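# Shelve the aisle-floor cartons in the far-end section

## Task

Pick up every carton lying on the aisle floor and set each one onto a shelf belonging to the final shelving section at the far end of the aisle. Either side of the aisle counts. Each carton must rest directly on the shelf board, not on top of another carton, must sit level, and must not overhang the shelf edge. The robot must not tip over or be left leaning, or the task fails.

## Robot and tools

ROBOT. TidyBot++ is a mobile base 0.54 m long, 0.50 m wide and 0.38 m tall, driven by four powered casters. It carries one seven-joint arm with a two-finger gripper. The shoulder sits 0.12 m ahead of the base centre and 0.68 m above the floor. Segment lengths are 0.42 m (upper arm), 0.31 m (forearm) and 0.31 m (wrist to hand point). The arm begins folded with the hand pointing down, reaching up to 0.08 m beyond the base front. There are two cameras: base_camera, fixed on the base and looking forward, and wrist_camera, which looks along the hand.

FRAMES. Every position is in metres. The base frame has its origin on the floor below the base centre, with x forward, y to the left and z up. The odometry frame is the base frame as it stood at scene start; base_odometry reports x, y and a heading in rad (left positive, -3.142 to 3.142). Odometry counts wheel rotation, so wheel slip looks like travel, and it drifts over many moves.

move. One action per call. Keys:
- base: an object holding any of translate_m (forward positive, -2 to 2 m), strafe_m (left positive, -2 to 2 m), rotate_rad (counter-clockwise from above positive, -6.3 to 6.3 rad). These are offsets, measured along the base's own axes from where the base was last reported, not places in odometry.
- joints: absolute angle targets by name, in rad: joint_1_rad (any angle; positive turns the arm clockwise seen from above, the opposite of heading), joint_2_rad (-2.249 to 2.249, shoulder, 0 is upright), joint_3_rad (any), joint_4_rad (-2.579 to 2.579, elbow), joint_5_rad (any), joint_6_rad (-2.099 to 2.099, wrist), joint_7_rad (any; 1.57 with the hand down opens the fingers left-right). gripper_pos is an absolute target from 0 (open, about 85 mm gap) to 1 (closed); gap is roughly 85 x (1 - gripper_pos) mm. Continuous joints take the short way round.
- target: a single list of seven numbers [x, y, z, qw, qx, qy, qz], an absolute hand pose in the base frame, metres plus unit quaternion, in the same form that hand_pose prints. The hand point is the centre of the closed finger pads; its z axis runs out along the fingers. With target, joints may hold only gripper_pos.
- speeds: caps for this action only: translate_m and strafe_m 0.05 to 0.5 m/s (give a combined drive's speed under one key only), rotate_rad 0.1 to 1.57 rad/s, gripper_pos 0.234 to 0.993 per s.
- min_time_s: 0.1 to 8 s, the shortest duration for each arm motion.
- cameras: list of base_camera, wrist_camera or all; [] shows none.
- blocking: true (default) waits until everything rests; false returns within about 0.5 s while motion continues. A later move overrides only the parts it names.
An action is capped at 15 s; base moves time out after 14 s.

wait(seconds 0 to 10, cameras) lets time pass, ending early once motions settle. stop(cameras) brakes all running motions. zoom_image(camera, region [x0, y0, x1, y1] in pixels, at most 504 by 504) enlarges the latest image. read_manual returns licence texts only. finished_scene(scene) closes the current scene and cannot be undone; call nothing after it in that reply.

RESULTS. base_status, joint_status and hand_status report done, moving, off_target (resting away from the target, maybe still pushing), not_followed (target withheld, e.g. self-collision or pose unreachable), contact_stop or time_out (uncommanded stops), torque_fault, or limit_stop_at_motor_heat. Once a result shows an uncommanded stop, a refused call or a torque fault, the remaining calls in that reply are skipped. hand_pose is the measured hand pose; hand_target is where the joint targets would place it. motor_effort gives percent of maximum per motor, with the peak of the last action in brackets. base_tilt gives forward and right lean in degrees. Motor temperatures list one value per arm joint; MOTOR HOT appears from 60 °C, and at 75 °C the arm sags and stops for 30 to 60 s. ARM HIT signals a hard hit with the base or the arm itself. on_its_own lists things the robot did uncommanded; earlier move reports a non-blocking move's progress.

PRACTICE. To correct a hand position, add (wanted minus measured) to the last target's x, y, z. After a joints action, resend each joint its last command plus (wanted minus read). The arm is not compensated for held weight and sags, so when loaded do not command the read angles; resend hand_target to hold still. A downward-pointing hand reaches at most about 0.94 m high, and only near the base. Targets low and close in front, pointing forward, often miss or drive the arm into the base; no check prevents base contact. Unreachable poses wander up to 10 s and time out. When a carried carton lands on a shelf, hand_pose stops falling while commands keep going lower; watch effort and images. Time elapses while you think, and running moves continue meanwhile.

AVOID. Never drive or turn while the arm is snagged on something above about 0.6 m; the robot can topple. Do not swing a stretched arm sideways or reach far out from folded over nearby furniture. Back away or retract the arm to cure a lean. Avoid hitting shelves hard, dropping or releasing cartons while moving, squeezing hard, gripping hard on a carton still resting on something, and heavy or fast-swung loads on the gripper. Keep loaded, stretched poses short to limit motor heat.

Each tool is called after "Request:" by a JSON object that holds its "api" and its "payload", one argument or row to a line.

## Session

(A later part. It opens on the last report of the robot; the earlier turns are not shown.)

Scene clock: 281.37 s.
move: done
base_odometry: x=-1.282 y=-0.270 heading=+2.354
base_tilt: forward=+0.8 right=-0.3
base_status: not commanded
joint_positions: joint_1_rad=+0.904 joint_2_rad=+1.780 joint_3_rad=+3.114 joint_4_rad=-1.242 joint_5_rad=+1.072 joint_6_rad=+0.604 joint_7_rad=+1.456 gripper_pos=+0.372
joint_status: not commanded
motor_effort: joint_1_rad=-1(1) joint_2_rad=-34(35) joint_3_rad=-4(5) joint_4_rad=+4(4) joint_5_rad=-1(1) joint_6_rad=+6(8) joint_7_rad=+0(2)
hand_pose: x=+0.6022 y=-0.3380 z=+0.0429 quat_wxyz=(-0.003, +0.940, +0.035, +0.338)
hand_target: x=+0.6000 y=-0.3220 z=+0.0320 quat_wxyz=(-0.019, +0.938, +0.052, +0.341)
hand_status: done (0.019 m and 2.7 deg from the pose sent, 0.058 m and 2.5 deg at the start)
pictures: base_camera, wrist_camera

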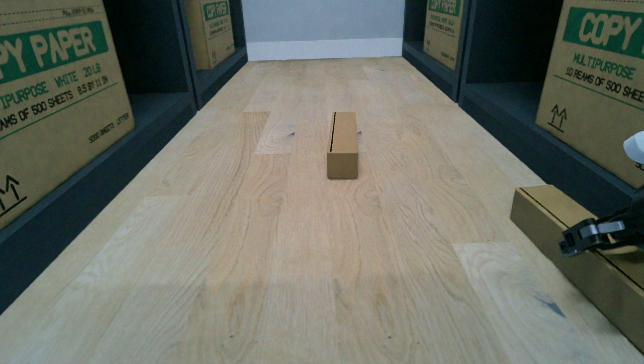

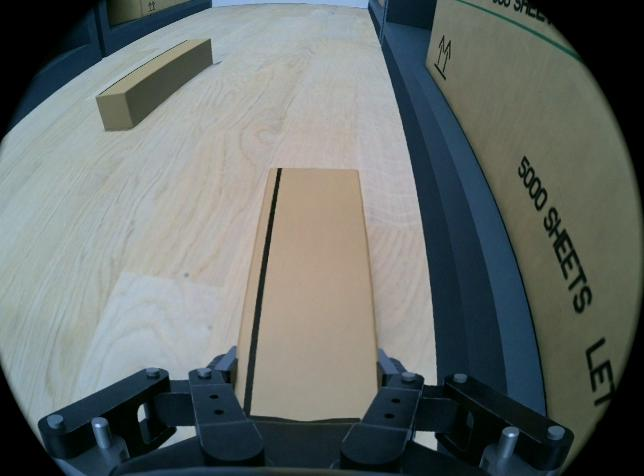

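Request:
{"api": "move", "payload": {
  "target": [0.60, -0.322, 0.025, -0.0188, 0.9383, 0.0517, 0.3415],
  "cameras": ["all"]
}}

Scene clock: 284.07 s.
move: done
base_odometry: x=-1.282 y=-0.270 heading=+2.354
base_tilt: forward=+0.8 right=-0.3
base_status: not commanded
joint_positions: joint_1_rad=+0.894 joint_2_rad=+1.790 joint_3_rad=+3.127 joint_4_rad=-1.216 joint_5_rad=+1.073 joint_6_rad=+0.617 joint_7_rad=+1.435 gripper_pos=+0.372
joint_status: not commanded
motor_effort: joint_1_rad=+0(1) joint_2_rad=-33(34) joint_3_rad=-3(4) joint_4_rad=+4(4) joint_5_rad=-1(1) joint_6_rad=+5(6) joint_7_rad=-2(2)
hand_pose: x=+0.6083 y=-0.3422 z=+0.0415 quat_wxyz=(+0.000, +0.938, +0.036, +0.344)
hand_target: x=+0.6000 y=-0.3220 z=+0.0250 quat_wxyz=(-0.019, +0.938, +0.052, +0.341)
hand_status: done (0.027 m and 2.9 deg from the pose sent, 0.024 m and 2.7 deg at the start)
pictures: base_camera, wrist_camera

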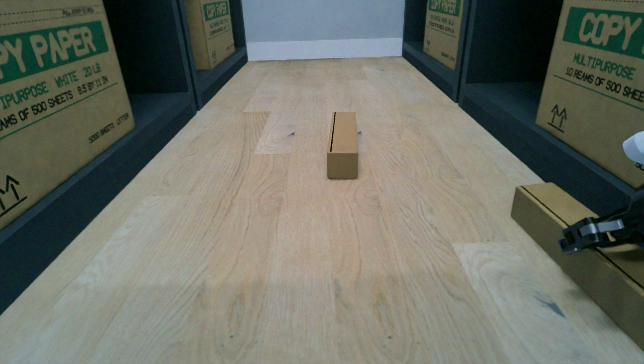

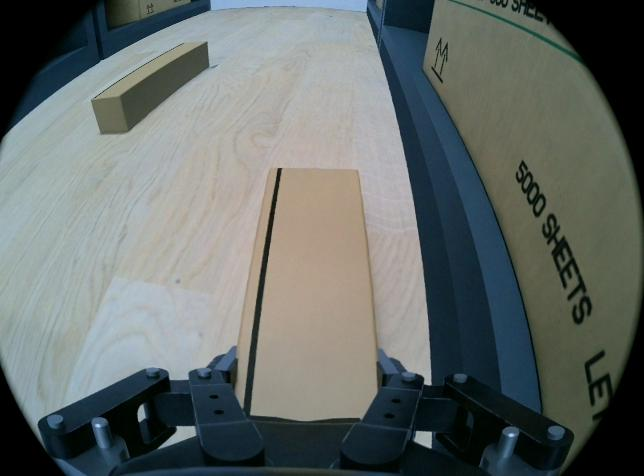

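Request:
{"api": "move", "payload": {
  "joints": {"gripper_pos": 0.22},
  "speeds": {"gripper_pos": 0.234},
  "cameras": ["wrist_camera"]
}}

Request:
{"api": "move", "payload": {
  "target": [0.57, -0.31, 0.17, -0.0188, 0.9383, 0.0517, 0.3415],
  "min_time_s": 2,
  "cameras": ["all"]
}}

Scene clock: 287.77 s.
move: done
base_odometry: x=-1.282 y=-0.270 heading=+2.354
base_tilt: forward=+0.8 right=-0.3
base_status: not commanded
joint_positions: joint_1_rad=+0.894 joint_2_rad=+1.804 joint_3_rad=+3.131 joint_4_rad=-1.215 joint_5_rad=+1.073 joint_6_rad=+0.617 joint_7_rad=+1.435 gripper_pos=+0.220
joint_status: all done
motor_effort: joint_1_rad=+0(1) joint_2_rad=-34(35) joint_3_rad=-4(4) joint_4_rad=+5(5) joint_5_rad=-1(1) joint_6_rad=+7(7) joint_7_rad=+0(1)
hand_pose: x=+0.6008 y=-0.3367 z=+0.0328 quat_wxyz=(-0.004, +0.940, +0.035, +0.339)
hand_target: x=+0.6000 y=-0.3220 z=+0.0250 quat_wxyz=(-0.019, +0.938, +0.052, +0.341)
hand_status: not commanded

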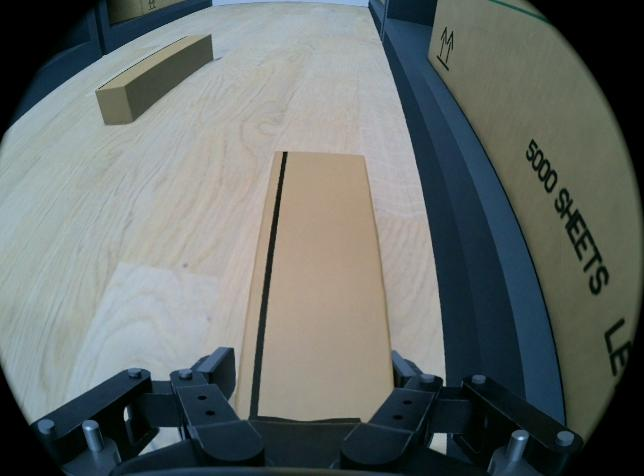

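Scene clock: 290.10 s.
move: done
base_odometry: x=-1.282 y=-0.270 heading=+2.354
base_tilt: forward=+0.8 right=-0.3
base_status: not commanded
joint_positions: joint_1_rad=+1.040 joint_2_rad=+1.513 joint_3_rad=+2.993 joint_4_rad=-1.648 joint_5_rad=+1.070 joint_6_rad=+0.601 joint_7_rad=+1.687 gripper_pos=+0.220
joint_status: not commanded
motor_effort: joint_1_rad=+0(1) joint_2_rad=-32(35) joint_3_rad=-7(7) joint_4_rad=+1(4) joint_5_rad=+0(1) joint_6_rad=+7(8) joint_7_rad=+0(1)
hand_pose: x=+0.5739 y=-0.3026 z=+0.1645 quat_wxyz=(-0.029, +0.933, +0.060, +0.354)
hand_target: x=+0.5700 y=-0.3100 z=+0.1700 quat_wxyz=(-0.019, +0.938, +0.052, +0.341)
hand_status: done (0.010 m and 2.2 deg from the pose sent, 0.143 m and 2.6 deg at the start)
pictures: base_camera, wrist_camera

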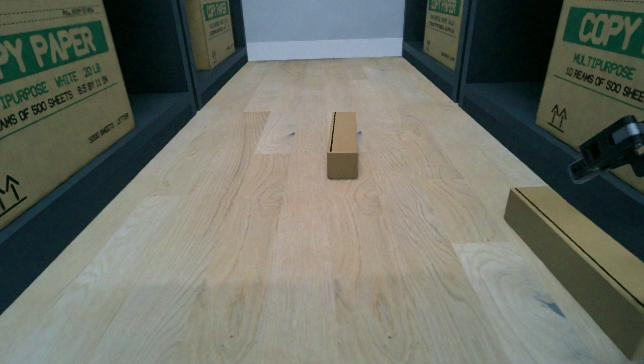

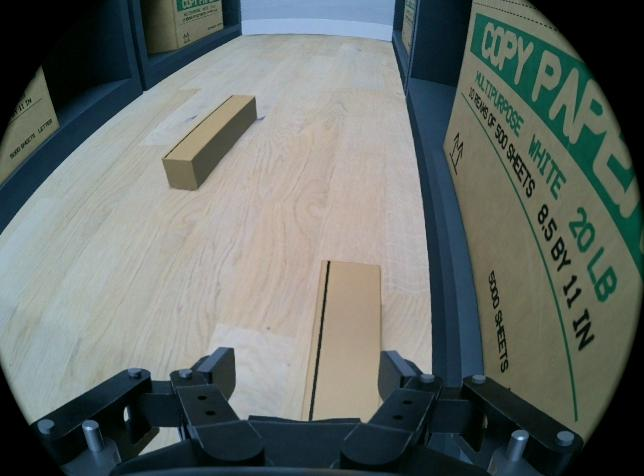

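Request:
{"api": "move", "payload": {
  "base": {"strafe_m": 0.03},
  "target": [0.62, -0.09, 0.18, 0.0171, 0.9386, -0.047, 0.3416],
  "joints": {"gripper_pos": 0.0},
  "min_time_s": 2.5,
  "cameras": []
}}

Request:
{"api": "move", "payload": {
  "base": {"translate_m": 0.37},
  "cameras": ["all"]
}}

Scene clock: 305.10 s.
move: done
base_odometry: x=-1.304 y=-0.292 heading=+2.354
base_tilt: forward=+0.8 right=-0.3
base_status: done
joint_positions: joint_1_rad=+0.218 joint_2_rad=+1.511 joint_3_rad=+3.147 joint_4_rad=-1.978 joint_5_rad=+0.162 joint_6_rad=+1.005 joint_7_rad=+1.635 gripper_pos=+0.000
joint_status: all done
motor_effort: joint_1_rad=+0(4) joint_2_rad=-29(33) joint_3_rad=-2(8) joint_4_rad=-1(2) joint_5_rad=+0(1) joint_6_rad=+7(8) joint_7_rad=-1(2)
hand_pose: x=+0.6161 y=-0.0681 z=+0.1660 quat_wxyz=(-0.003, +0.946, -0.009, +0.325)
hand_target: x=+0.6200 y=-0.0900 z=+0.1800 quat_wxyz=(+0.017, +0.939, -0.047, +0.342)
hand_status: done (0.026 m and 5.3 deg from the pose sent, 0.218 m and 13.4 deg at the start)

Scene clock: 306.97 s.
move: done
base_odometry: x=-1.565 y=-0.029 heading=+2.355
base_tilt: forward=+0.8 right=-0.3
base_status: done
joint_positions: joint_1_rad=+0.216 joint_2_rad=+1.507 joint_3_rad=+3.149 joint_4_rad=-1.988 joint_5_rad=+0.160 joint_6_rad=+1.014 joint_7_rad=+1.635 gripper_pos=+0.000
joint_status: not commanded
motor_effort: joint_1_rad=+0(3) joint_2_rad=-30(33) joint_3_rad=-1(2) joint_4_rad=-1(3) joint_5_rad=+0(0) joint_6_rad=+7(8) joint_7_rad=+0(1)
hand_pose: x=+0.6143 y=-0.0684 z=+0.1685 quat_wxyz=(-0.001, +0.945, -0.009, +0.326)
hand_target: x=+0.6200 y=-0.0900 z=+0.1800 quat_wxyz=(+0.017, +0.939, -0.047, +0.342)
hand_status: not commanded
pictures: base_camera, wrist_camera

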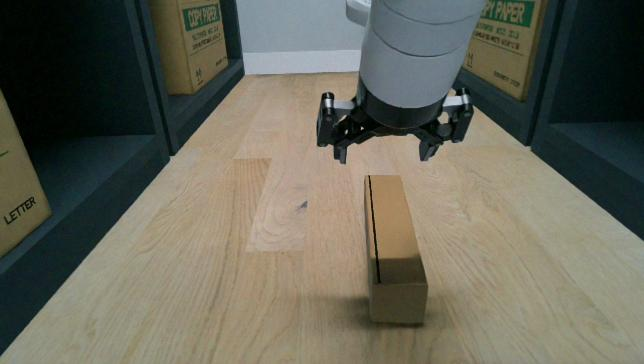

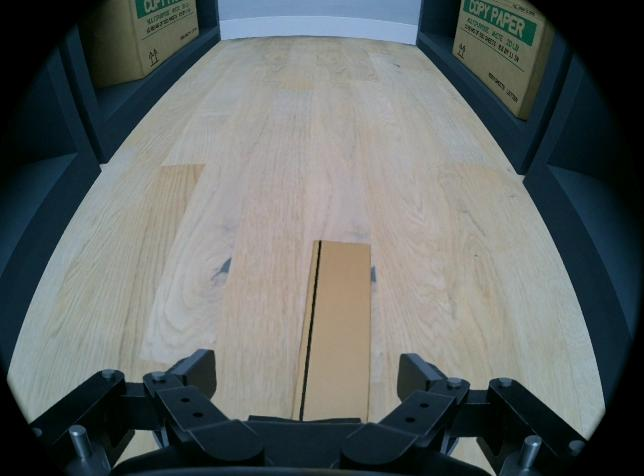

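Request:
{"api": "move", "payload": {
  "target": [0.648, -0.105, 0.08, 0.0267, 0.9396, -0.0753, 0.3327],
  "min_time_s": 2,
  "cameras": ["all"]
}}

Scene clock: 314.33 s.
move: done
base_odometry: x=-1.565 y=-0.029 heading=+2.355
base_tilt: forward=+0.9 right=-0.3
base_status: not commanded
joint_positions: joint_1_rad=+0.206 joint_2_rad=+1.679 joint_3_rad=+3.154 joint_4_rad=-1.699 joint_5_rad=+0.110 joint_6_rad=+0.966 joint_7_rad=+1.586 gripper_pos=+0.000
joint_status: not commanded
motor_effort: joint_1_rad=+0(2) joint_2_rad=-31(32) joint_3_rad=-1(2) joint_4_rad=+0(2) joint_5_rad=-1(1) joint_6_rad=+7(8) joint_7_rad=+0(2)
hand_pose: x=+0.6626 y=-0.0900 z=+0.0986 quat_wxyz=(+0.014, +0.933, -0.041, +0.357)
hand_target: x=+0.6480 y=-0.1050 z=+0.0800 quat_wxyz=(+0.027, +0.940, -0.075, +0.333)
hand_status: done (0.028 m and 5.1 deg from the pose sent, 0.102 m and 8.3 deg at the start)
pictures: base_camera, wrist_camera

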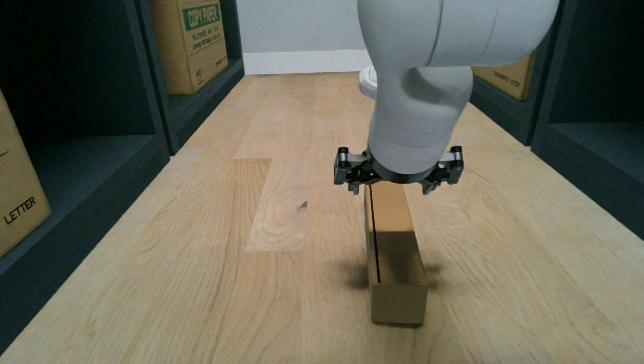

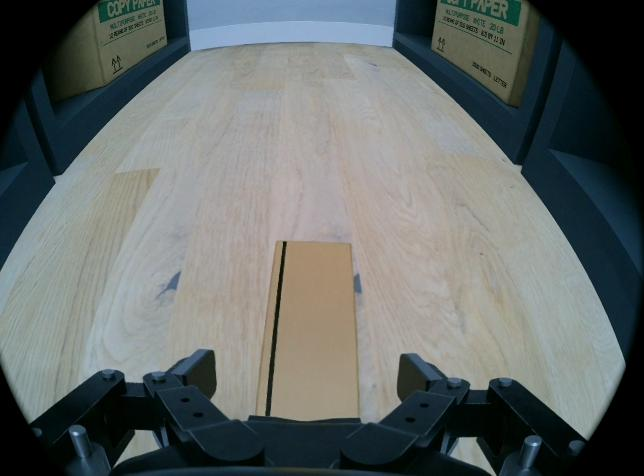

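Request:
{"api": "move", "payload": {
  "target": [0.638, -0.107, 0.026, 0.0267, 0.9396, -0.0753, 0.3327],
  "min_time_s": 2,
  "cameras": ["wrist_camera"]
}}

Request:
{"api": "move", "payload": {
  "joints": {"gripper_pos": 0.374},
  "speeds": {"gripper_pos": 0.234},
  "cameras": ["wrist_camera"]
}}

Scene clock: 319.77 s.
move: done
base_odometry: x=-1.565 y=-0.029 heading=+2.355
base_tilt: forward=+0.8 right=-0.3
base_status: not commanded
joint_positions: joint_1_rad=+0.206 joint_2_rad=+1.808 joint_3_rad=+3.163 joint_4_rad=-1.567 joint_5_rad=+0.110 joint_6_rad=+0.962 joint_7_rad=+1.575 gripper_pos=+0.000
joint_status: not commanded
motor_effort: joint_1_rad=+0(1) joint_2_rad=-31(32) joint_3_rad=-1(1) joint_4_rad=+0(1) joint_5_rad=+0(1) joint_6_rad=+7(8) joint_7_rad=-1(1)
hand_pose: x=+0.6531 y=-0.0922 z=+0.0443 quat_wxyz=(+0.015, +0.934, -0.043, +0.355)
hand_target: x=+0.6380 y=-0.1070 z=+0.0260 quat_wxyz=(+0.027, +0.940, -0.075, +0.333)
hand_status: done (0.028 m and 4.8 deg from the pose sent, 0.079 m and 5.1 deg at the start)

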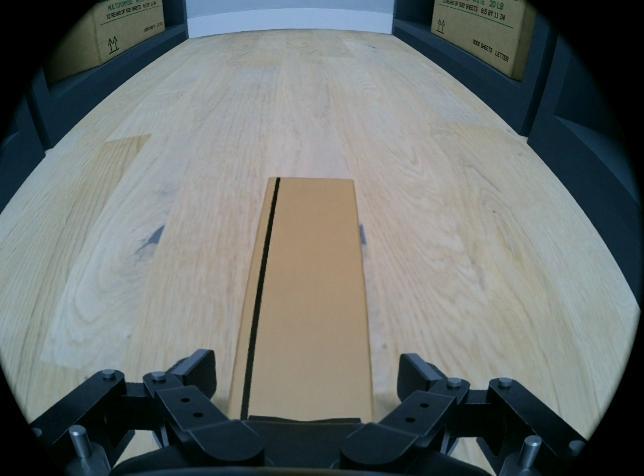

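Scene clock: 322.43 s.
move: done
base_odometry: x=-1.565 y=-0.029 heading=+2.355
base_tilt: forward=+0.8 right=-0.3
base_status: not commanded
joint_positions: joint_1_rad=+0.206 joint_2_rad=+1.808 joint_3_rad=+3.163 joint_4_rad=-1.567 joint_5_rad=+0.110 joint_6_rad=+0.962 joint_7_rad=+1.575 gripper_pos=+0.372
joint_status: all done
motor_effort: joint_1_rad=-1(1) joint_2_rad=-25(31) joint_3_rad=-1(1) joint_4_rad=+0(1) joint_5_rad=+0(1) joint_6_rad=+2(8) joint_7_rad=-1(1)
hand_pose: x=+0.6535 y=-0.0922 z=+0.0446 quat_wxyz=(+0.015, +0.933, -0.043, +0.356)
hand_target: x=+0.6380 y=-0.1070 z=+0.0260 quat_wxyz=(+0.027, +0.940, -0.075, +0.333)
hand_status: not commanded

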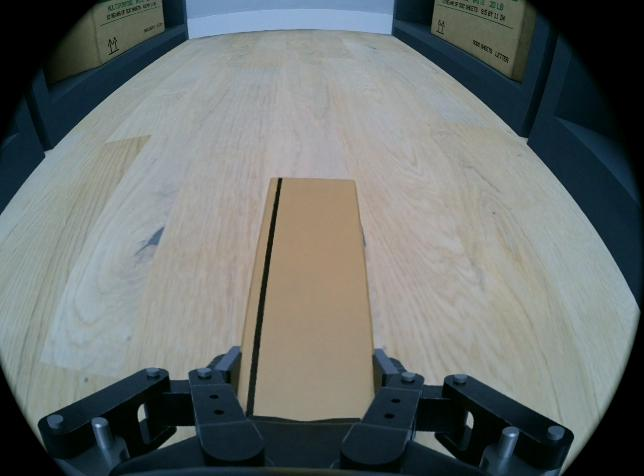

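Request:
{"api": "move", "payload": {
  "target": [0.62, -0.10, 0.13, 0.0267, 0.9396, -0.0753, 0.3327],
  "min_time_s": 2,
  "cameras": ["wrist_camera"]
}}

Request:
{"api": "move", "payload": {
  "target": [0.52, 0.0, 0.62, 0, 0.9397, 0, 0.342],
  "min_time_s": 4,
  "cameras": ["all"]
}}

Scene clock: 328.93 s.
move: done
base_odometry: x=-1.565 y=-0.029 heading=+2.355
base_tilt: forward=+0.8 right=-0.3
base_status: not commanded
joint_positions: joint_1_rad=+0.201 joint_2_rad=+1.630 joint_3_rad=+3.163 joint_4_rad=-1.860 joint_5_rad=+0.110 joint_6_rad=+0.975 joint_7_rad=+1.575 gripper_pos=+0.372
joint_status: not commanded
motor_effort: joint_1_rad=-1(1) joint_2_rad=-29(31) joint_3_rad=-1(1) joint_4_rad=-1(2) joint_5_rad=+0(1) joint_6_rad=+6(8) joint_7_rad=-1(1)
hand_pose: x=+0.6067 y=-0.0811 z=+0.1092 quat_wxyz=(+0.008, +0.950, -0.046, +0.308)
hand_target: x=+0.6200 y=-0.1000 z=+0.1300 quat_wxyz=(+0.027, +0.940, -0.075, +0.333)
hand_status: done (0.031 m and 5.0 deg from the pose sent, 0.092 m and 4.8 deg at the start)

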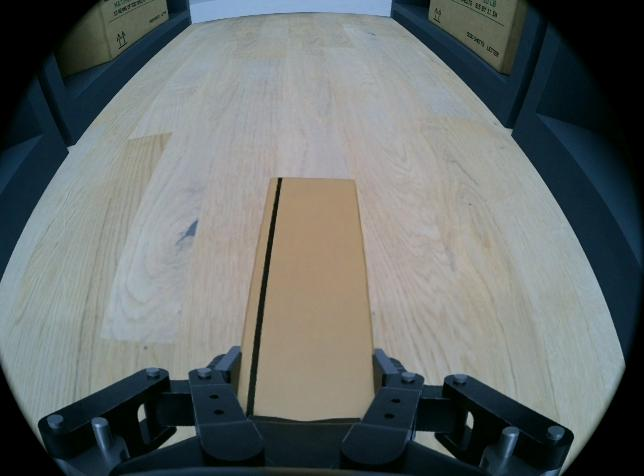

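Scene clock: 333.47 s.
move: done
base_odometry: x=-1.565 y=-0.029 heading=+2.355
base_tilt: forward=+0.8 right=-0.3
base_status: not commanded
joint_positions: joint_1_rad=+0.119 joint_2_rad=+0.025 joint_3_rad=+3.037 joint_4_rad=-2.421 joint_5_rad=+0.142 joint_6_rad=+0.064 joint_7_rad=+1.419 gripper_pos=+0.372
joint_status: not commanded
motor_effort: joint_1_rad=+1(1) joint_2_rad=-12(33) joint_3_rad=-1(2) joint_4_rad=+12(14) joint_5_rad=+0(1) joint_6_rad=+7(8) joint_7_rad=+0(2)
hand_pose: x=+0.5437 y=-0.0020 z=+0.6351 quat_wxyz=(-0.004, +0.929, -0.010, +0.370)
hand_target: x=+0.5200 y=+0.0000 z=+0.6200 quat_wxyz=(+0.000, +0.940, +0.000, +0.342)
hand_status: done (0.028 m and 3.7 deg from the pose sent, 0.524 m and 6.7 deg at the start)
pictures: base_camera, wrist_camera

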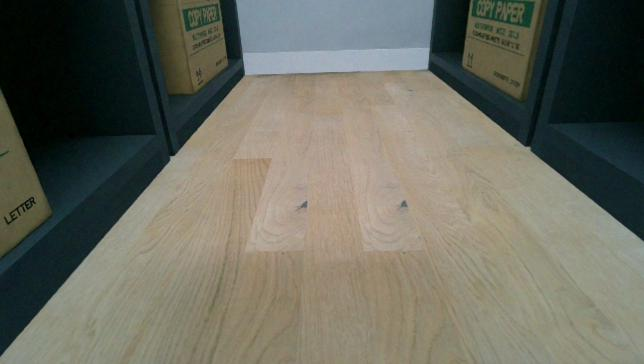

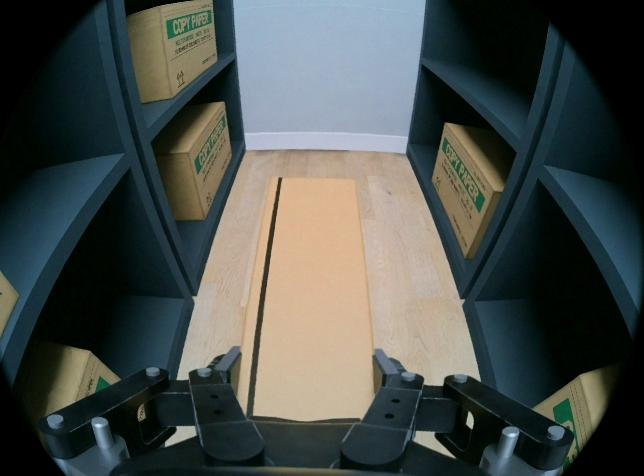

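Request:
{"api": "zoom_image", "payload": {
  "camera": "wrist_camera",
  "region": [400, 20, 600, 310]
}}

Request:
{"api": "zoom_image", "payload": {
  "camera": "wrist_camera",
  "region": [50, 0, 260, 310]
}}

Scaled by 1.738.

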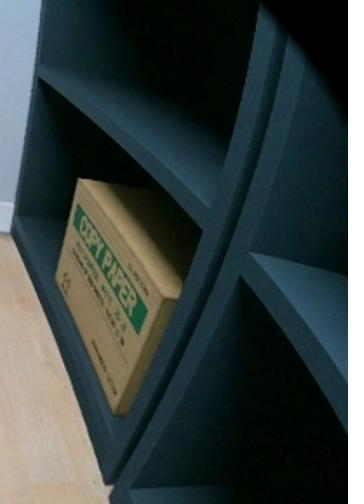

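Scaled by 1.626.

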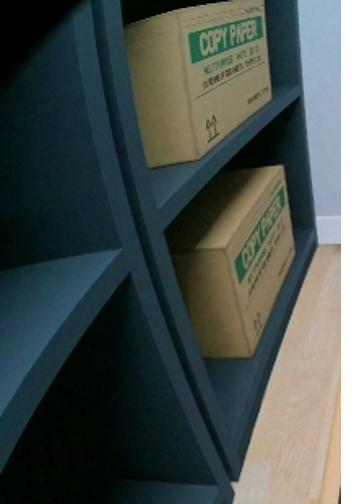

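Request:
{"api": "move", "payload": {
  "base": {"translate_m": 0.75},
  "cameras": []
}}

Request:
{"api": "move", "payload": {
  "base": {"strafe_m": -0.07},
  "target": [0.50, -0.18, 0.68, 0.1365, 0.8631, -0.3575, 0.3296],
  "min_time_s": 3,
  "cameras": ["all"]
}}

Scene clock: 357.00 s.
move: done
base_odometry: x=-2.095 y=+0.502 heading=+2.355
base_tilt: forward=+0.8 right=-0.3
base_status: done
joint_positions: joint_1_rad=+0.119 joint_2_rad=+0.017 joint_3_rad=+3.037 joint_4_rad=-2.429 joint_5_rad=+0.143 joint_6_rad=+0.058 joint_7_rad=+1.419 gripper_pos=+0.372
joint_status: not commanded
motor_effort: joint_1_rad=-1(1) joint_2_rad=-12(15) joint_3_rad=-1(1) joint_4_rad=+13(14) joint_5_rad=+0(1) joint_6_rad=+8(9) joint_7_rad=-1(2)
hand_pose: x=+0.5392 y=-0.0022 z=+0.6341 quat_wxyz=(-0.004, +0.930, -0.010, +0.368)
hand_target: x=+0.5200 y=+0.0000 z=+0.6200 quat_wxyz=(+0.000, +0.940, +0.000, +0.342)
hand_status: not commanded

Scene clock: 360.67 s.
move: done
base_odometry: x=-2.045 y=+0.551 heading=+2.356
base_tilt: forward=+0.8 right=-0.3
base_status: done
joint_positions: joint_1_rad=-0.021 joint_2_rad=-0.016 joint_3_rad=+3.298 joint_4_rad=-2.294 joint_5_rad=-2.098 joint_6_rad=+0.466 joint_7_rad=+3.237 gripper_pos=+0.372
joint_status: not commanded
motor_effort: joint_1_rad=+0(2) joint_2_rad=-12(14) joint_3_rad=-1(2) joint_4_rad=+14(15) joint_5_rad=+3(3) joint_6_rad=+1(8) joint_7_rad=-1(2)
hand_pose: x=+0.4991 y=-0.1727 z=+0.6640 quat_wxyz=(+0.133, +0.872, -0.341, +0.325)
hand_target: x=+0.5000 y=-0.1800 z=+0.6800 quat_wxyz=(+0.136, +0.863, -0.357, +0.330)
hand_status: done (0.018 m and 2.2 deg from the pose sent, 0.188 m and 44.1 deg at the start)
pictures: base_camera, wrist_camera

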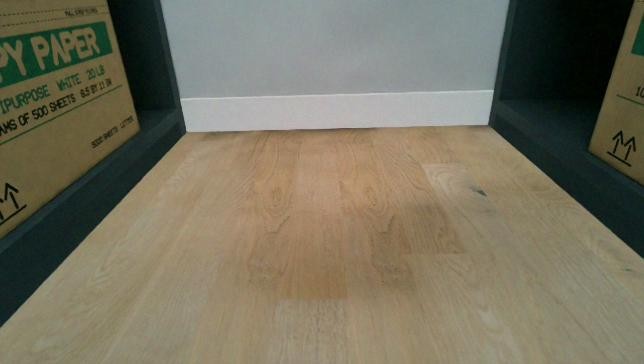

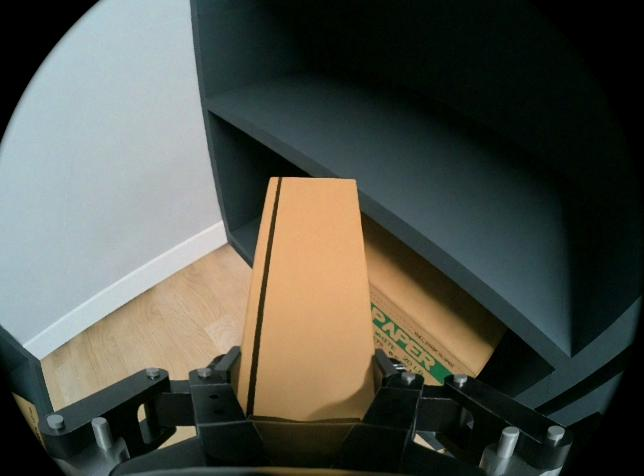

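Request:
{"api": "move", "payload": {
  "target": [0.52, -0.30, 0.67, 0.2522, 0.6606, -0.6606, 0.2522],
  "min_time_s": 3,
  "cameras": ["all"]
}}

Scene clock: 366.50 s.
move: done
base_odometry: x=-2.045 y=+0.551 heading=+2.356
base_tilt: forward=+0.8 right=-0.3
base_status: not commanded
joint_positions: joint_1_rad=+0.332 joint_2_rad=+0.355 joint_3_rad=+3.004 joint_4_rad=-1.821 joint_5_rad=-2.153 joint_6_rad=+0.999 joint_7_rad=+2.874 gripper_pos=+0.372
joint_status: not commanded
motor_effort: joint_1_rad=+0(2) joint_2_rad=-24(24) joint_3_rad=+0(1) joint_4_rad=+12(15) joint_5_rad=+5(5) joint_6_rad=+3(4) joint_7_rad=-1(1)
hand_pose: x=+0.5257 y=-0.3059 z=+0.6751 quat_wxyz=(+0.261, +0.689, -0.621, +0.268)
hand_target: x=+0.5200 y=-0.3000 z=+0.6700 quat_wxyz=(+0.252, +0.661, -0.661, +0.252)
hand_status: done (0.010 m and 6.0 deg from the pose sent, 0.129 m and 47.0 deg at the start)
pictures: base_camera, wrist_camera

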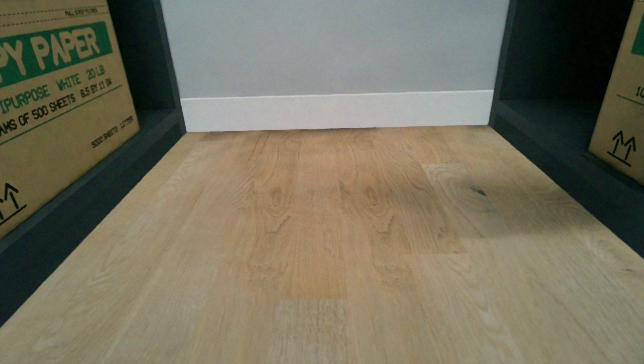

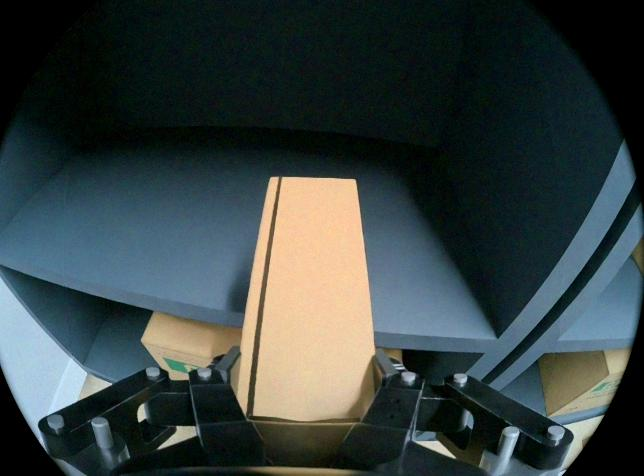

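Request:
{"api": "zoom_image", "payload": {
  "camera": "wrist_camera",
  "region": [100, 120, 520, 420]
}}

Scaled by 1.200.

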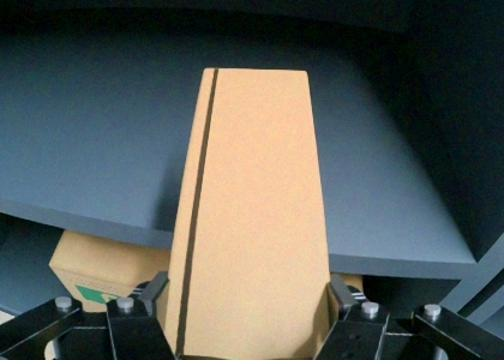

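Request:
{"api": "move", "payload": {
  "target": [0.53, -0.57, 0.655, 0.2552, 0.6338, -0.6917, 0.2338],
  "min_time_s": 3,
  "cameras": ["all"]
}}

Scene clock: 390.70 s.
move: done
base_odometry: x=-2.045 y=+0.551 heading=+2.356
base_tilt: forward=+0.8 right=-0.3
base_status: not commanded
joint_positions: joint_1_rad=+0.931 joint_2_rad=+0.728 joint_3_rad=+2.718 joint_4_rad=-1.255 joint_5_rad=-2.136 joint_6_rad=+1.015 joint_7_rad=+3.183 gripper_pos=+0.372
joint_status: not commanded
motor_effort: joint_1_rad=-1(3) joint_2_rad=-35(37) joint_3_rad=-3(4) joint_4_rad=+15(15) joint_5_rad=+5(6) joint_6_rad=+0(4) joint_7_rad=-1(1)
hand_pose: x=+0.5342 y=-0.5555 z=+0.6461 quat_wxyz=(+0.225, +0.621, -0.712, +0.236)
hand_target: x=+0.5300 y=-0.5700 z=+0.6550 quat_wxyz=(+0.255, +0.634, -0.692, +0.234)
hand_status: done (0.018 m and 4.4 deg from the pose sent, 0.265 m and 11.0 deg at the start)
pictures: base_camera, wrist_camera

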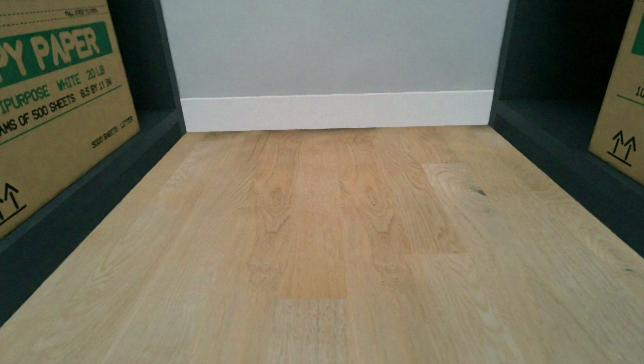

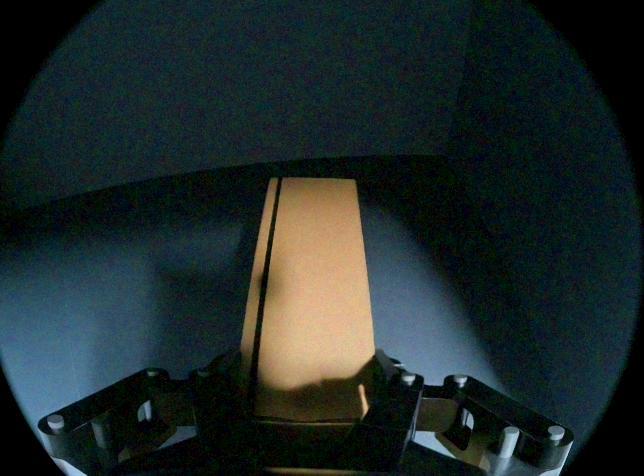

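Request:
{"api": "move", "payload": {
  "target": [0.526, -0.59, 0.61, 0.2829, 0.6713, -0.6392, 0.2468],
  "min_time_s": 2,
  "cameras": ["wrist_camera"]
}}

Scene clock: 401.20 s.
move: done
base_odometry: x=-2.045 y=+0.551 heading=+2.356
base_tilt: forward=+0.8 right=-0.3
base_status: not commanded
joint_positions: joint_1_rad=+0.895 joint_2_rad=+0.749 joint_3_rad=+2.848 joint_4_rad=-1.305 joint_5_rad=-2.066 joint_6_rad=+0.899 joint_7_rad=+3.183 gripper_pos=+0.372
joint_status: not commanded
motor_effort: joint_1_rad=+0(1) joint_2_rad=-36(37) joint_3_rad=-2(4) joint_4_rad=+14(16) joint_5_rad=+5(5) joint_6_rad=+0(2) joint_7_rad=-1(1)
hand_pose: x=+0.5203 y=-0.5874 z=+0.6270 quat_wxyz=(+0.266, +0.639, -0.678, +0.249)
hand_target: x=+0.5260 y=-0.5905 z=+0.6111 quat_wxyz=(+0.283, +0.670, -0.639, +0.248)
hand_status: done (0.018 m and 6.1 deg from the pose sent, 0.051 m and 12.2 deg at the start)

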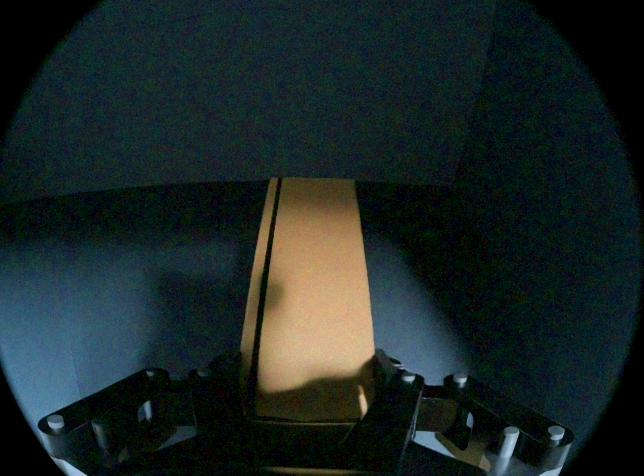

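Request:
{"api": "move", "payload": {
  "target": [0.528, -0.588, 0.56, 0.2829, 0.6713, -0.6392, 0.2468],
  "min_time_s": 2,
  "cameras": ["wrist_camera"]
}}

Scene clock: 406.43 s.
move: off_target
base_odometry: x=-2.045 y=+0.551 heading=+2.356
base_tilt: forward=+0.8 right=-0.3
base_status: not commanded
joint_positions: joint_1_rad=+0.668 joint_2_rad=+0.701 joint_3_rad=+3.315 joint_4_rad=-1.398 joint_5_rad=-2.066 joint_6_rad=+0.580 joint_7_rad=+3.061 gripper_pos=+0.372
joint_status: not commanded
motor_effort: joint_1_rad=-1(1) joint_2_rad=-35(37) joint_3_rad=+3(3) joint_4_rad=+16(16) joint_5_rad=+4(5) joint_6_rad=+2(2) joint_7_rad=-1(1)
hand_pose: x=+0.5176 y=-0.6289 z=+0.6647 quat_wxyz=(+0.307, +0.616, -0.643, +0.337)
hand_target: x=+0.5210 y=-0.6194 z=+0.6700 quat_wxyz=(+0.277, +0.599, -0.663, +0.354)
hand_status: off_target (0.113 m and 12.4 deg from the pose sent, 0.067 m and 6.1 deg at the start)

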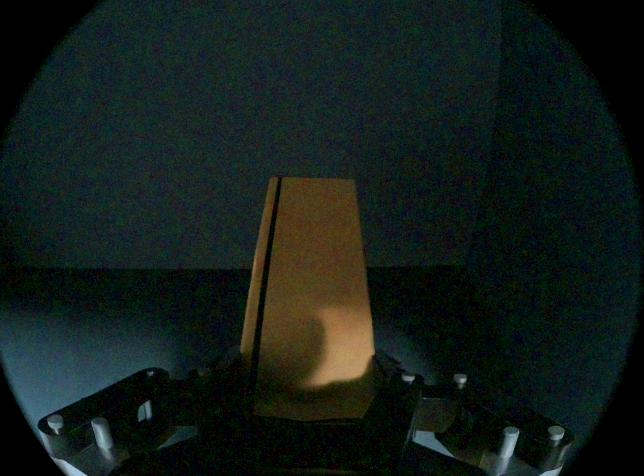

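Request:
{"api": "move", "payload": {
  "target": [0.51, -0.32, 0.68, 0.2522, 0.6606, -0.6606, 0.2522],
  "min_time_s": 3,
  "cameras": ["wrist_camera"]
}}

Scene clock: 423.70 s.
move: done
base_odometry: x=-2.045 y=+0.551 heading=+2.356
base_tilt: forward=+0.8 right=-0.3
base_status: not commanded
joint_positions: joint_1_rad=+0.403 joint_2_rad=+0.371 joint_3_rad=+3.006 joint_4_rad=-1.757 joint_5_rad=-2.159 joint_6_rad=+0.979 joint_7_rad=+2.933 gripper_pos=+0.372
joint_status: not commanded
motor_effort: joint_1_rad=+0(2) joint_2_rad=-25(36) joint_3_rad=+0(3) joint_4_rad=+14(16) joint_5_rad=+5(6) joint_6_rad=+2(3) joint_7_rad=+0(2)
hand_pose: x=+0.5314 y=-0.3397 z=+0.6858 quat_wxyz=(+0.258, +0.679, -0.631, +0.272)
hand_target: x=+0.5100 y=-0.3200 z=+0.6800 quat_wxyz=(+0.252, +0.661, -0.661, +0.252)
hand_status: done (0.030 m and 4.6 deg from the pose sent, 0.309 m and 12.8 deg at the start)

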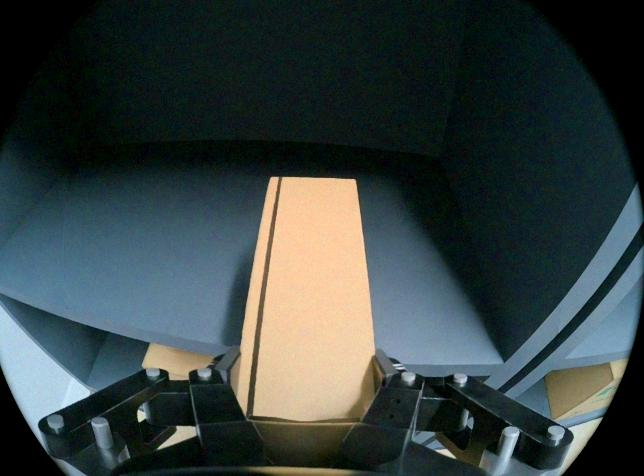

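Request:
{"api": "move", "payload": {
  "target": [0.50, -0.18, 0.68, 0.1365, 0.8631, -0.3575, 0.3296],
  "min_time_s": 2.5,
  "cameras": []
}}

Request:
{"api": "move", "payload": {
  "target": [0.50, 0.0, 0.66, 0, 0.9397, 0, 0.342],
  "min_time_s": 2.5,
  "cameras": ["all"]
}}

Scene clock: 430.90 s.
move: done
base_odometry: x=-2.045 y=+0.551 heading=+2.356
base_tilt: forward=+0.8 right=-0.3
base_status: not commanded
joint_positions: joint_1_rad=-0.023 joint_2_rad=-0.020 joint_3_rad=+3.298 joint_4_rad=-2.232 joint_5_rad=-2.159 joint_6_rad=+0.555 joint_7_rad=+3.237 gripper_pos=+0.372
joint_status: not commanded
motor_effort: joint_1_rad=-1(2) joint_2_rad=-13(26) joint_3_rad=-1(1) joint_4_rad=+14(15) joint_5_rad=+3(6) joint_6_rad=+0(3) joint_7_rad=-1(2)
hand_pose: x=+0.5006 y=-0.1877 z=+0.6830 quat_wxyz=(+0.146, +0.851, -0.384, +0.326)
hand_target: x=+0.5000 y=-0.1800 z=+0.6800 quat_wxyz=(+0.136, +0.863, -0.357, +0.330)
hand_status: done (0.008 m and 3.5 deg from the pose sent, 0.163 m and 41.0 deg at the start)

Scene clock: 434.07 s.
move: done
base_odometry: x=-2.045 y=+0.551 heading=+2.356
base_tilt: forward=+0.8 right=-0.3
base_status: not commanded
joint_positions: joint_1_rad=-0.023 joint_2_rad=-0.128 joint_3_rad=+3.175 joint_4_rad=-2.379 joint_5_rad=-0.064 joint_6_rad=-0.139 joint_7_rad=+1.625 gripper_pos=+0.372
joint_status: not commanded
motor_effort: joint_1_rad=+0(2) joint_2_rad=-10(13) joint_3_rad=+0(1) joint_4_rad=+15(16) joint_5_rad=+0(4) joint_6_rad=+7(8) joint_7_rad=+0(1)
hand_pose: x=+0.5225 y=+0.0000 z=+0.6740 quat_wxyz=(-0.006, +0.930, -0.008, +0.367)
hand_target: x=+0.5000 y=+0.0000 z=+0.6600 quat_wxyz=(+0.000, +0.940, +0.000, +0.342)
hand_status: done (0.026 m and 3.3 deg from the pose sent, 0.189 m and 48.5 deg at the start)
pictures: base_camera, wrist_camera

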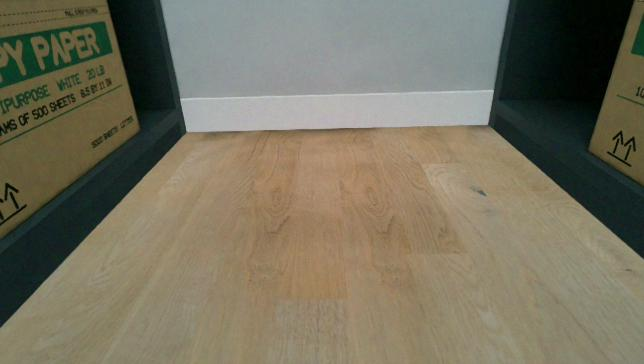

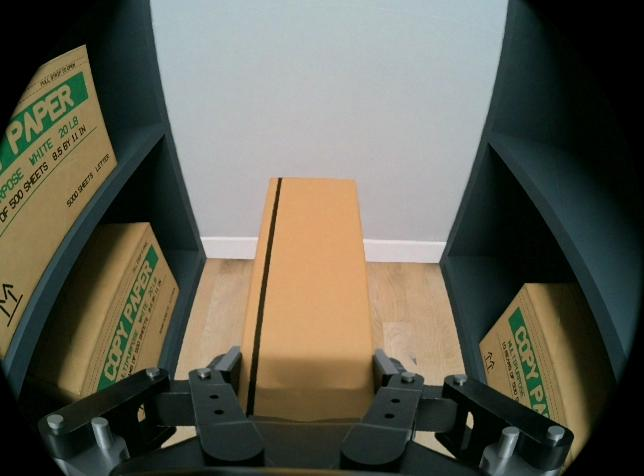

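Request:
{"api": "move", "payload": {
  "base": {"translate_m": 0.2},
  "cameras": []
}}

Request:
{"api": "move", "payload": {
  "joints": {"joint_1_rad": 1.2, "joint_2_rad": 0.061, "joint_3_rad": 3.1416, "joint_4_rad": -2.172, "joint_5_rad": 0.0, "joint_6_rad": -0.167, "joint_7_rad": 1.571},
  "min_time_s": 3,
  "cameras": ["all"]
}}

Scene clock: 447.53 s.
move: done
base_odometry: x=-2.187 y=+0.693 heading=+2.355
base_tilt: forward=+0.8 right=-0.3
base_status: done
joint_positions: joint_1_rad=-0.023 joint_2_rad=-0.138 joint_3_rad=+3.174 joint_4_rad=-2.383 joint_5_rad=-0.064 joint_6_rad=-0.144 joint_7_rad=+1.625 gripper_pos=+0.372
joint_status: not commanded
motor_effort: joint_1_rad=-1(1) joint_2_rad=-9(13) joint_3_rad=+0(1) joint_4_rad=+15(16) joint_5_rad=+0(1) joint_6_rad=+8(9) joint_7_rad=+0(1)
hand_pose: x=+0.5199 y=+0.0003 z=+0.6751 quat_wxyz=(-0.006, +0.930, -0.008, +0.368)
hand_target: x=+0.5000 y=+0.0000 z=+0.6600 quat_wxyz=(+0.000, +0.940, +0.000, +0.342)
hand_status: not commanded

Scene clock: 450.83 s.
move: done
base_odometry: x=-2.187 y=+0.693 heading=+2.355
base_tilt: forward=+0.8 right=-0.3
base_status: not commanded
joint_positions: joint_1_rad=+1.190 joint_2_rad=+0.045 joint_3_rad=+3.159 joint_4_rad=-2.209 joint_5_rad=-0.058 joint_6_rad=-0.144 joint_7_rad=+1.614 gripper_pos=+0.372
joint_status: all done
motor_effort: joint_1_rad=+0(2) joint_2_rad=-15(17) joint_3_rad=+0(2) joint_4_rad=+15(16) joint_5_rad=+0(1) joint_6_rad=+7(9) joint_7_rad=+0(2)
hand_pose: x=+0.2913 y=-0.4415 z=+0.6746 quat_wxyz=(+0.201, +0.764, -0.533, +0.303)
hand_target: x=+0.2956 y=-0.4505 z=+0.6789 quat_wxyz=(+0.205, +0.769, -0.526, +0.299)
hand_status: not commanded
pictures: base_camera, wrist_camera

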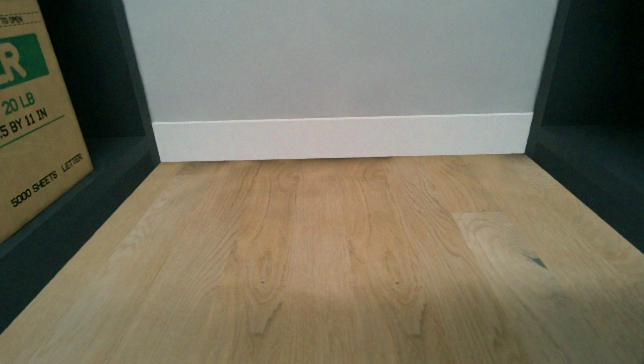

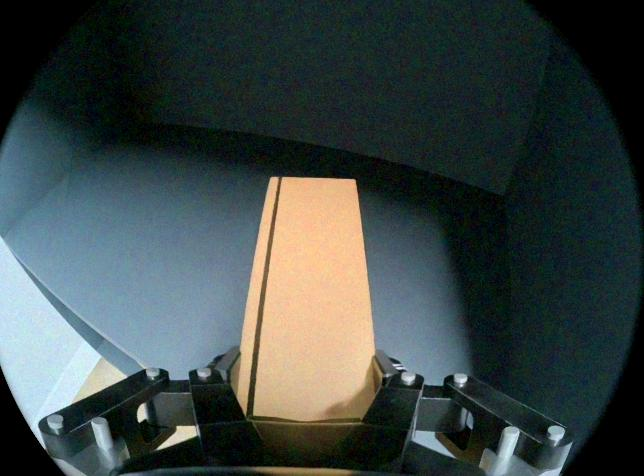

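Request:
{"api": "move", "payload": {
  "joints": {"joint_2_rad": 0.47, "joint_4_rad": -1.784, "joint_6_rad": -0.145},
  "min_time_s": 2.5,
  "cameras": ["wrist_camera"]
}}

Scene clock: 458.60 s.
move: done
base_odometry: x=-2.187 y=+0.693 heading=+2.355
base_tilt: forward=+0.8 right=-0.3
base_status: not commanded
joint_positions: joint_1_rad=+1.190 joint_2_rad=+0.456 joint_3_rad=+3.159 joint_4_rad=-1.818 joint_5_rad=-0.058 joint_6_rad=-0.144 joint_7_rad=+1.614 gripper_pos=+0.372
joint_status: all done
motor_effort: joint_1_rad=+0(1) joint_2_rad=-28(29) joint_3_rad=-1(1) joint_4_rad=+14(16) joint_5_rad=+0(1) joint_6_rad=+8(8) joint_7_rad=+0(2)
hand_pose: x=+0.3481 y=-0.5886 z=+0.6232 quat_wxyz=(+0.199, +0.768, -0.533, +0.294)
hand_target: x=+0.3539 y=-0.6006 z=+0.6292 quat_wxyz=(+0.205, +0.769, -0.526, +0.299)
hand_status: not commanded

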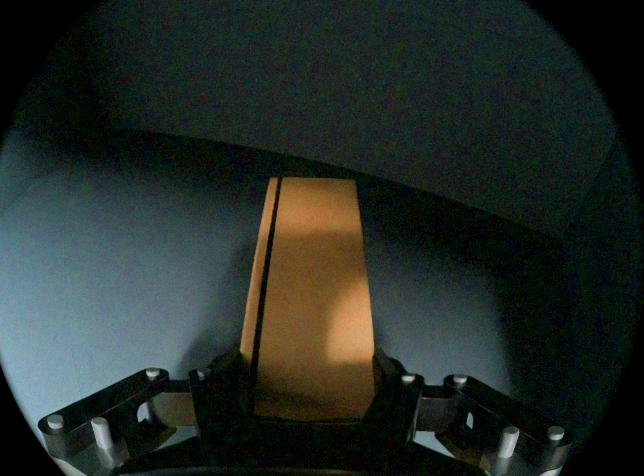

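Request:
{"api": "move", "payload": {
  "joints": {"joint_2_rad": 0.573, "joint_4_rad": -1.845, "joint_6_rad": 0.028},
  "min_time_s": 2,
  "cameras": ["wrist_camera"]
}}

Scene clock: 463.90 s.
move: done
base_odometry: x=-2.187 y=+0.693 heading=+2.355
base_tilt: forward=+0.8 right=-0.3
base_status: not commanded
joint_positions: joint_1_rad=+1.190 joint_2_rad=+0.554 joint_3_rad=+3.159 joint_4_rad=-1.818 joint_5_rad=-0.058 joint_6_rad=-0.024 joint_7_rad=+1.614 gripper_pos=+0.372
joint_status: all done
motor_effort: joint_1_rad=+0(1) joint_2_rad=-30(31) joint_3_rad=-1(1) joint_4_rad=+13(15) joint_5_rad=+0(1) joint_6_rad=+8(9) joint_7_rad=-1(2)
hand_pose: x=+0.3533 y=-0.6079 z=+0.5850 quat_wxyz=(+0.207, +0.765, -0.531, +0.300)
hand_target: x=+0.3553 y=-0.6042 z=+0.5723 quat_wxyz=(+0.207, +0.768, -0.525, +0.303)
hand_status: not commanded

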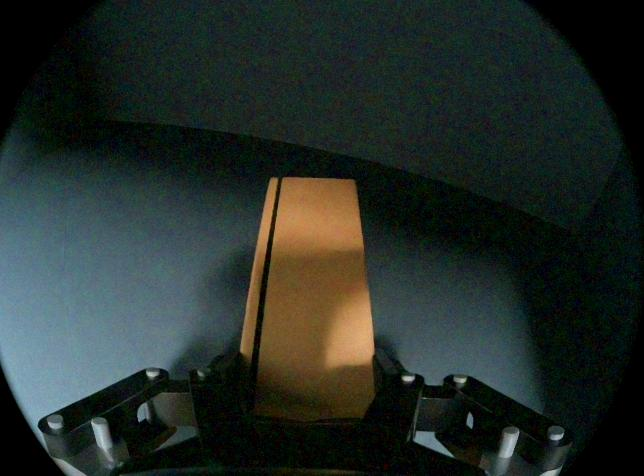

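Request:
{"api": "move", "payload": {
  "joints": {"joint_2_rad": 0.597, "joint_4_rad": -1.855, "joint_6_rad": 0.06},
  "min_time_s": 1,
  "cameras": ["wrist_camera"]
}}

Scene clock: 468.93 s.
move: done
base_odometry: x=-2.187 y=+0.693 heading=+2.355
base_tilt: forward=+0.8 right=-0.3
base_status: not commanded
joint_positions: joint_1_rad=+1.190 joint_2_rad=+0.569 joint_3_rad=+3.159 joint_4_rad=-1.824 joint_5_rad=-0.058 joint_6_rad=+0.007 joint_7_rad=+1.614 gripper_pos=+0.372
joint_status: all done
motor_effort: joint_1_rad=-1(1) joint_2_rad=-29(31) joint_3_rad=+0(1) joint_4_rad=+13(14) joint_5_rad=+0(1) joint_6_rad=+8(9) joint_7_rad=+0(1)
hand_pose: x=+0.3539 y=-0.6108 z=+0.5793 quat_wxyz=(+0.210, +0.763, -0.531, +0.303)
hand_target: x=+0.3553 y=-0.6041 z=+0.5594 quat_wxyz=(+0.207, +0.768, -0.525, +0.302)
hand_status: not commanded

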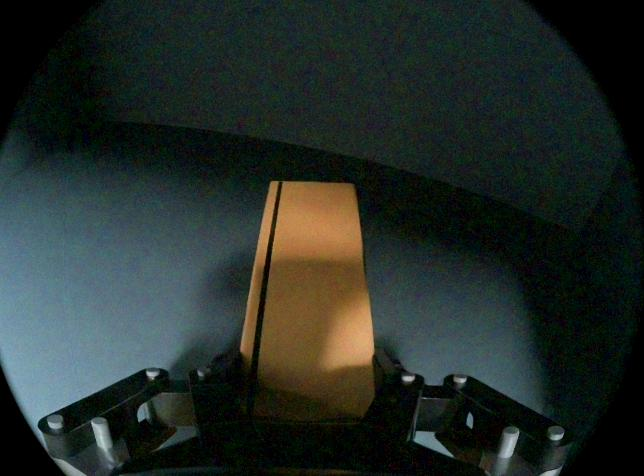

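Request:
{"api": "move", "payload": {
  "joints": {"joint_2_rad": 0.612, "joint_4_rad": -1.862, "joint_6_rad": 0.05},
  "min_time_s": 1,
  "cameras": ["wrist_camera"]
}}

Scene clock: 475.50 s.
move: done
base_odometry: x=-2.187 y=+0.693 heading=+2.355
base_tilt: forward=+0.8 right=-0.3
base_status: not commanded
joint_positions: joint_1_rad=+1.190 joint_2_rad=+0.570 joint_3_rad=+3.159 joint_4_rad=-1.824 joint_5_rad=-0.057 joint_6_rad=+0.008 joint_7_rad=+1.613 gripper_pos=+0.372
joint_status: all done
motor_effort: joint_1_rad=+0(1) joint_2_rad=-27(30) joint_3_rad=+0(1) joint_4_rad=+12(14) joint_5_rad=+0(1) joint_6_rad=+6(8) joint_7_rad=-1(1)
hand_pose: x=+0.3540 y=-0.6108 z=+0.5787 quat_wxyz=(+0.210, +0.763, -0.531, +0.303)
hand_target: x=+0.3525 y=-0.5970 z=+0.5448 quat_wxyz=(+0.198, +0.773, -0.529, +0.290)
hand_status: not commanded

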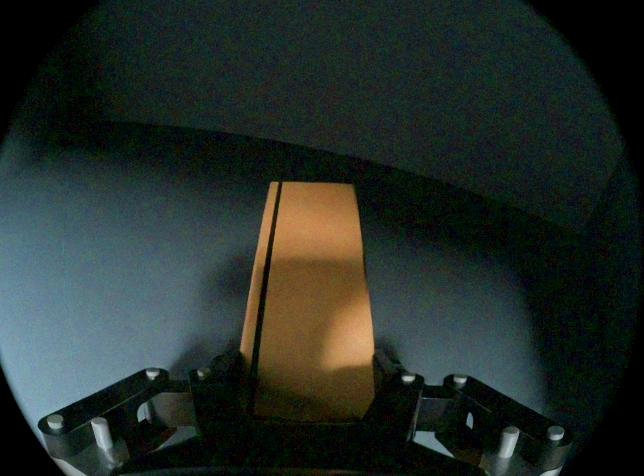

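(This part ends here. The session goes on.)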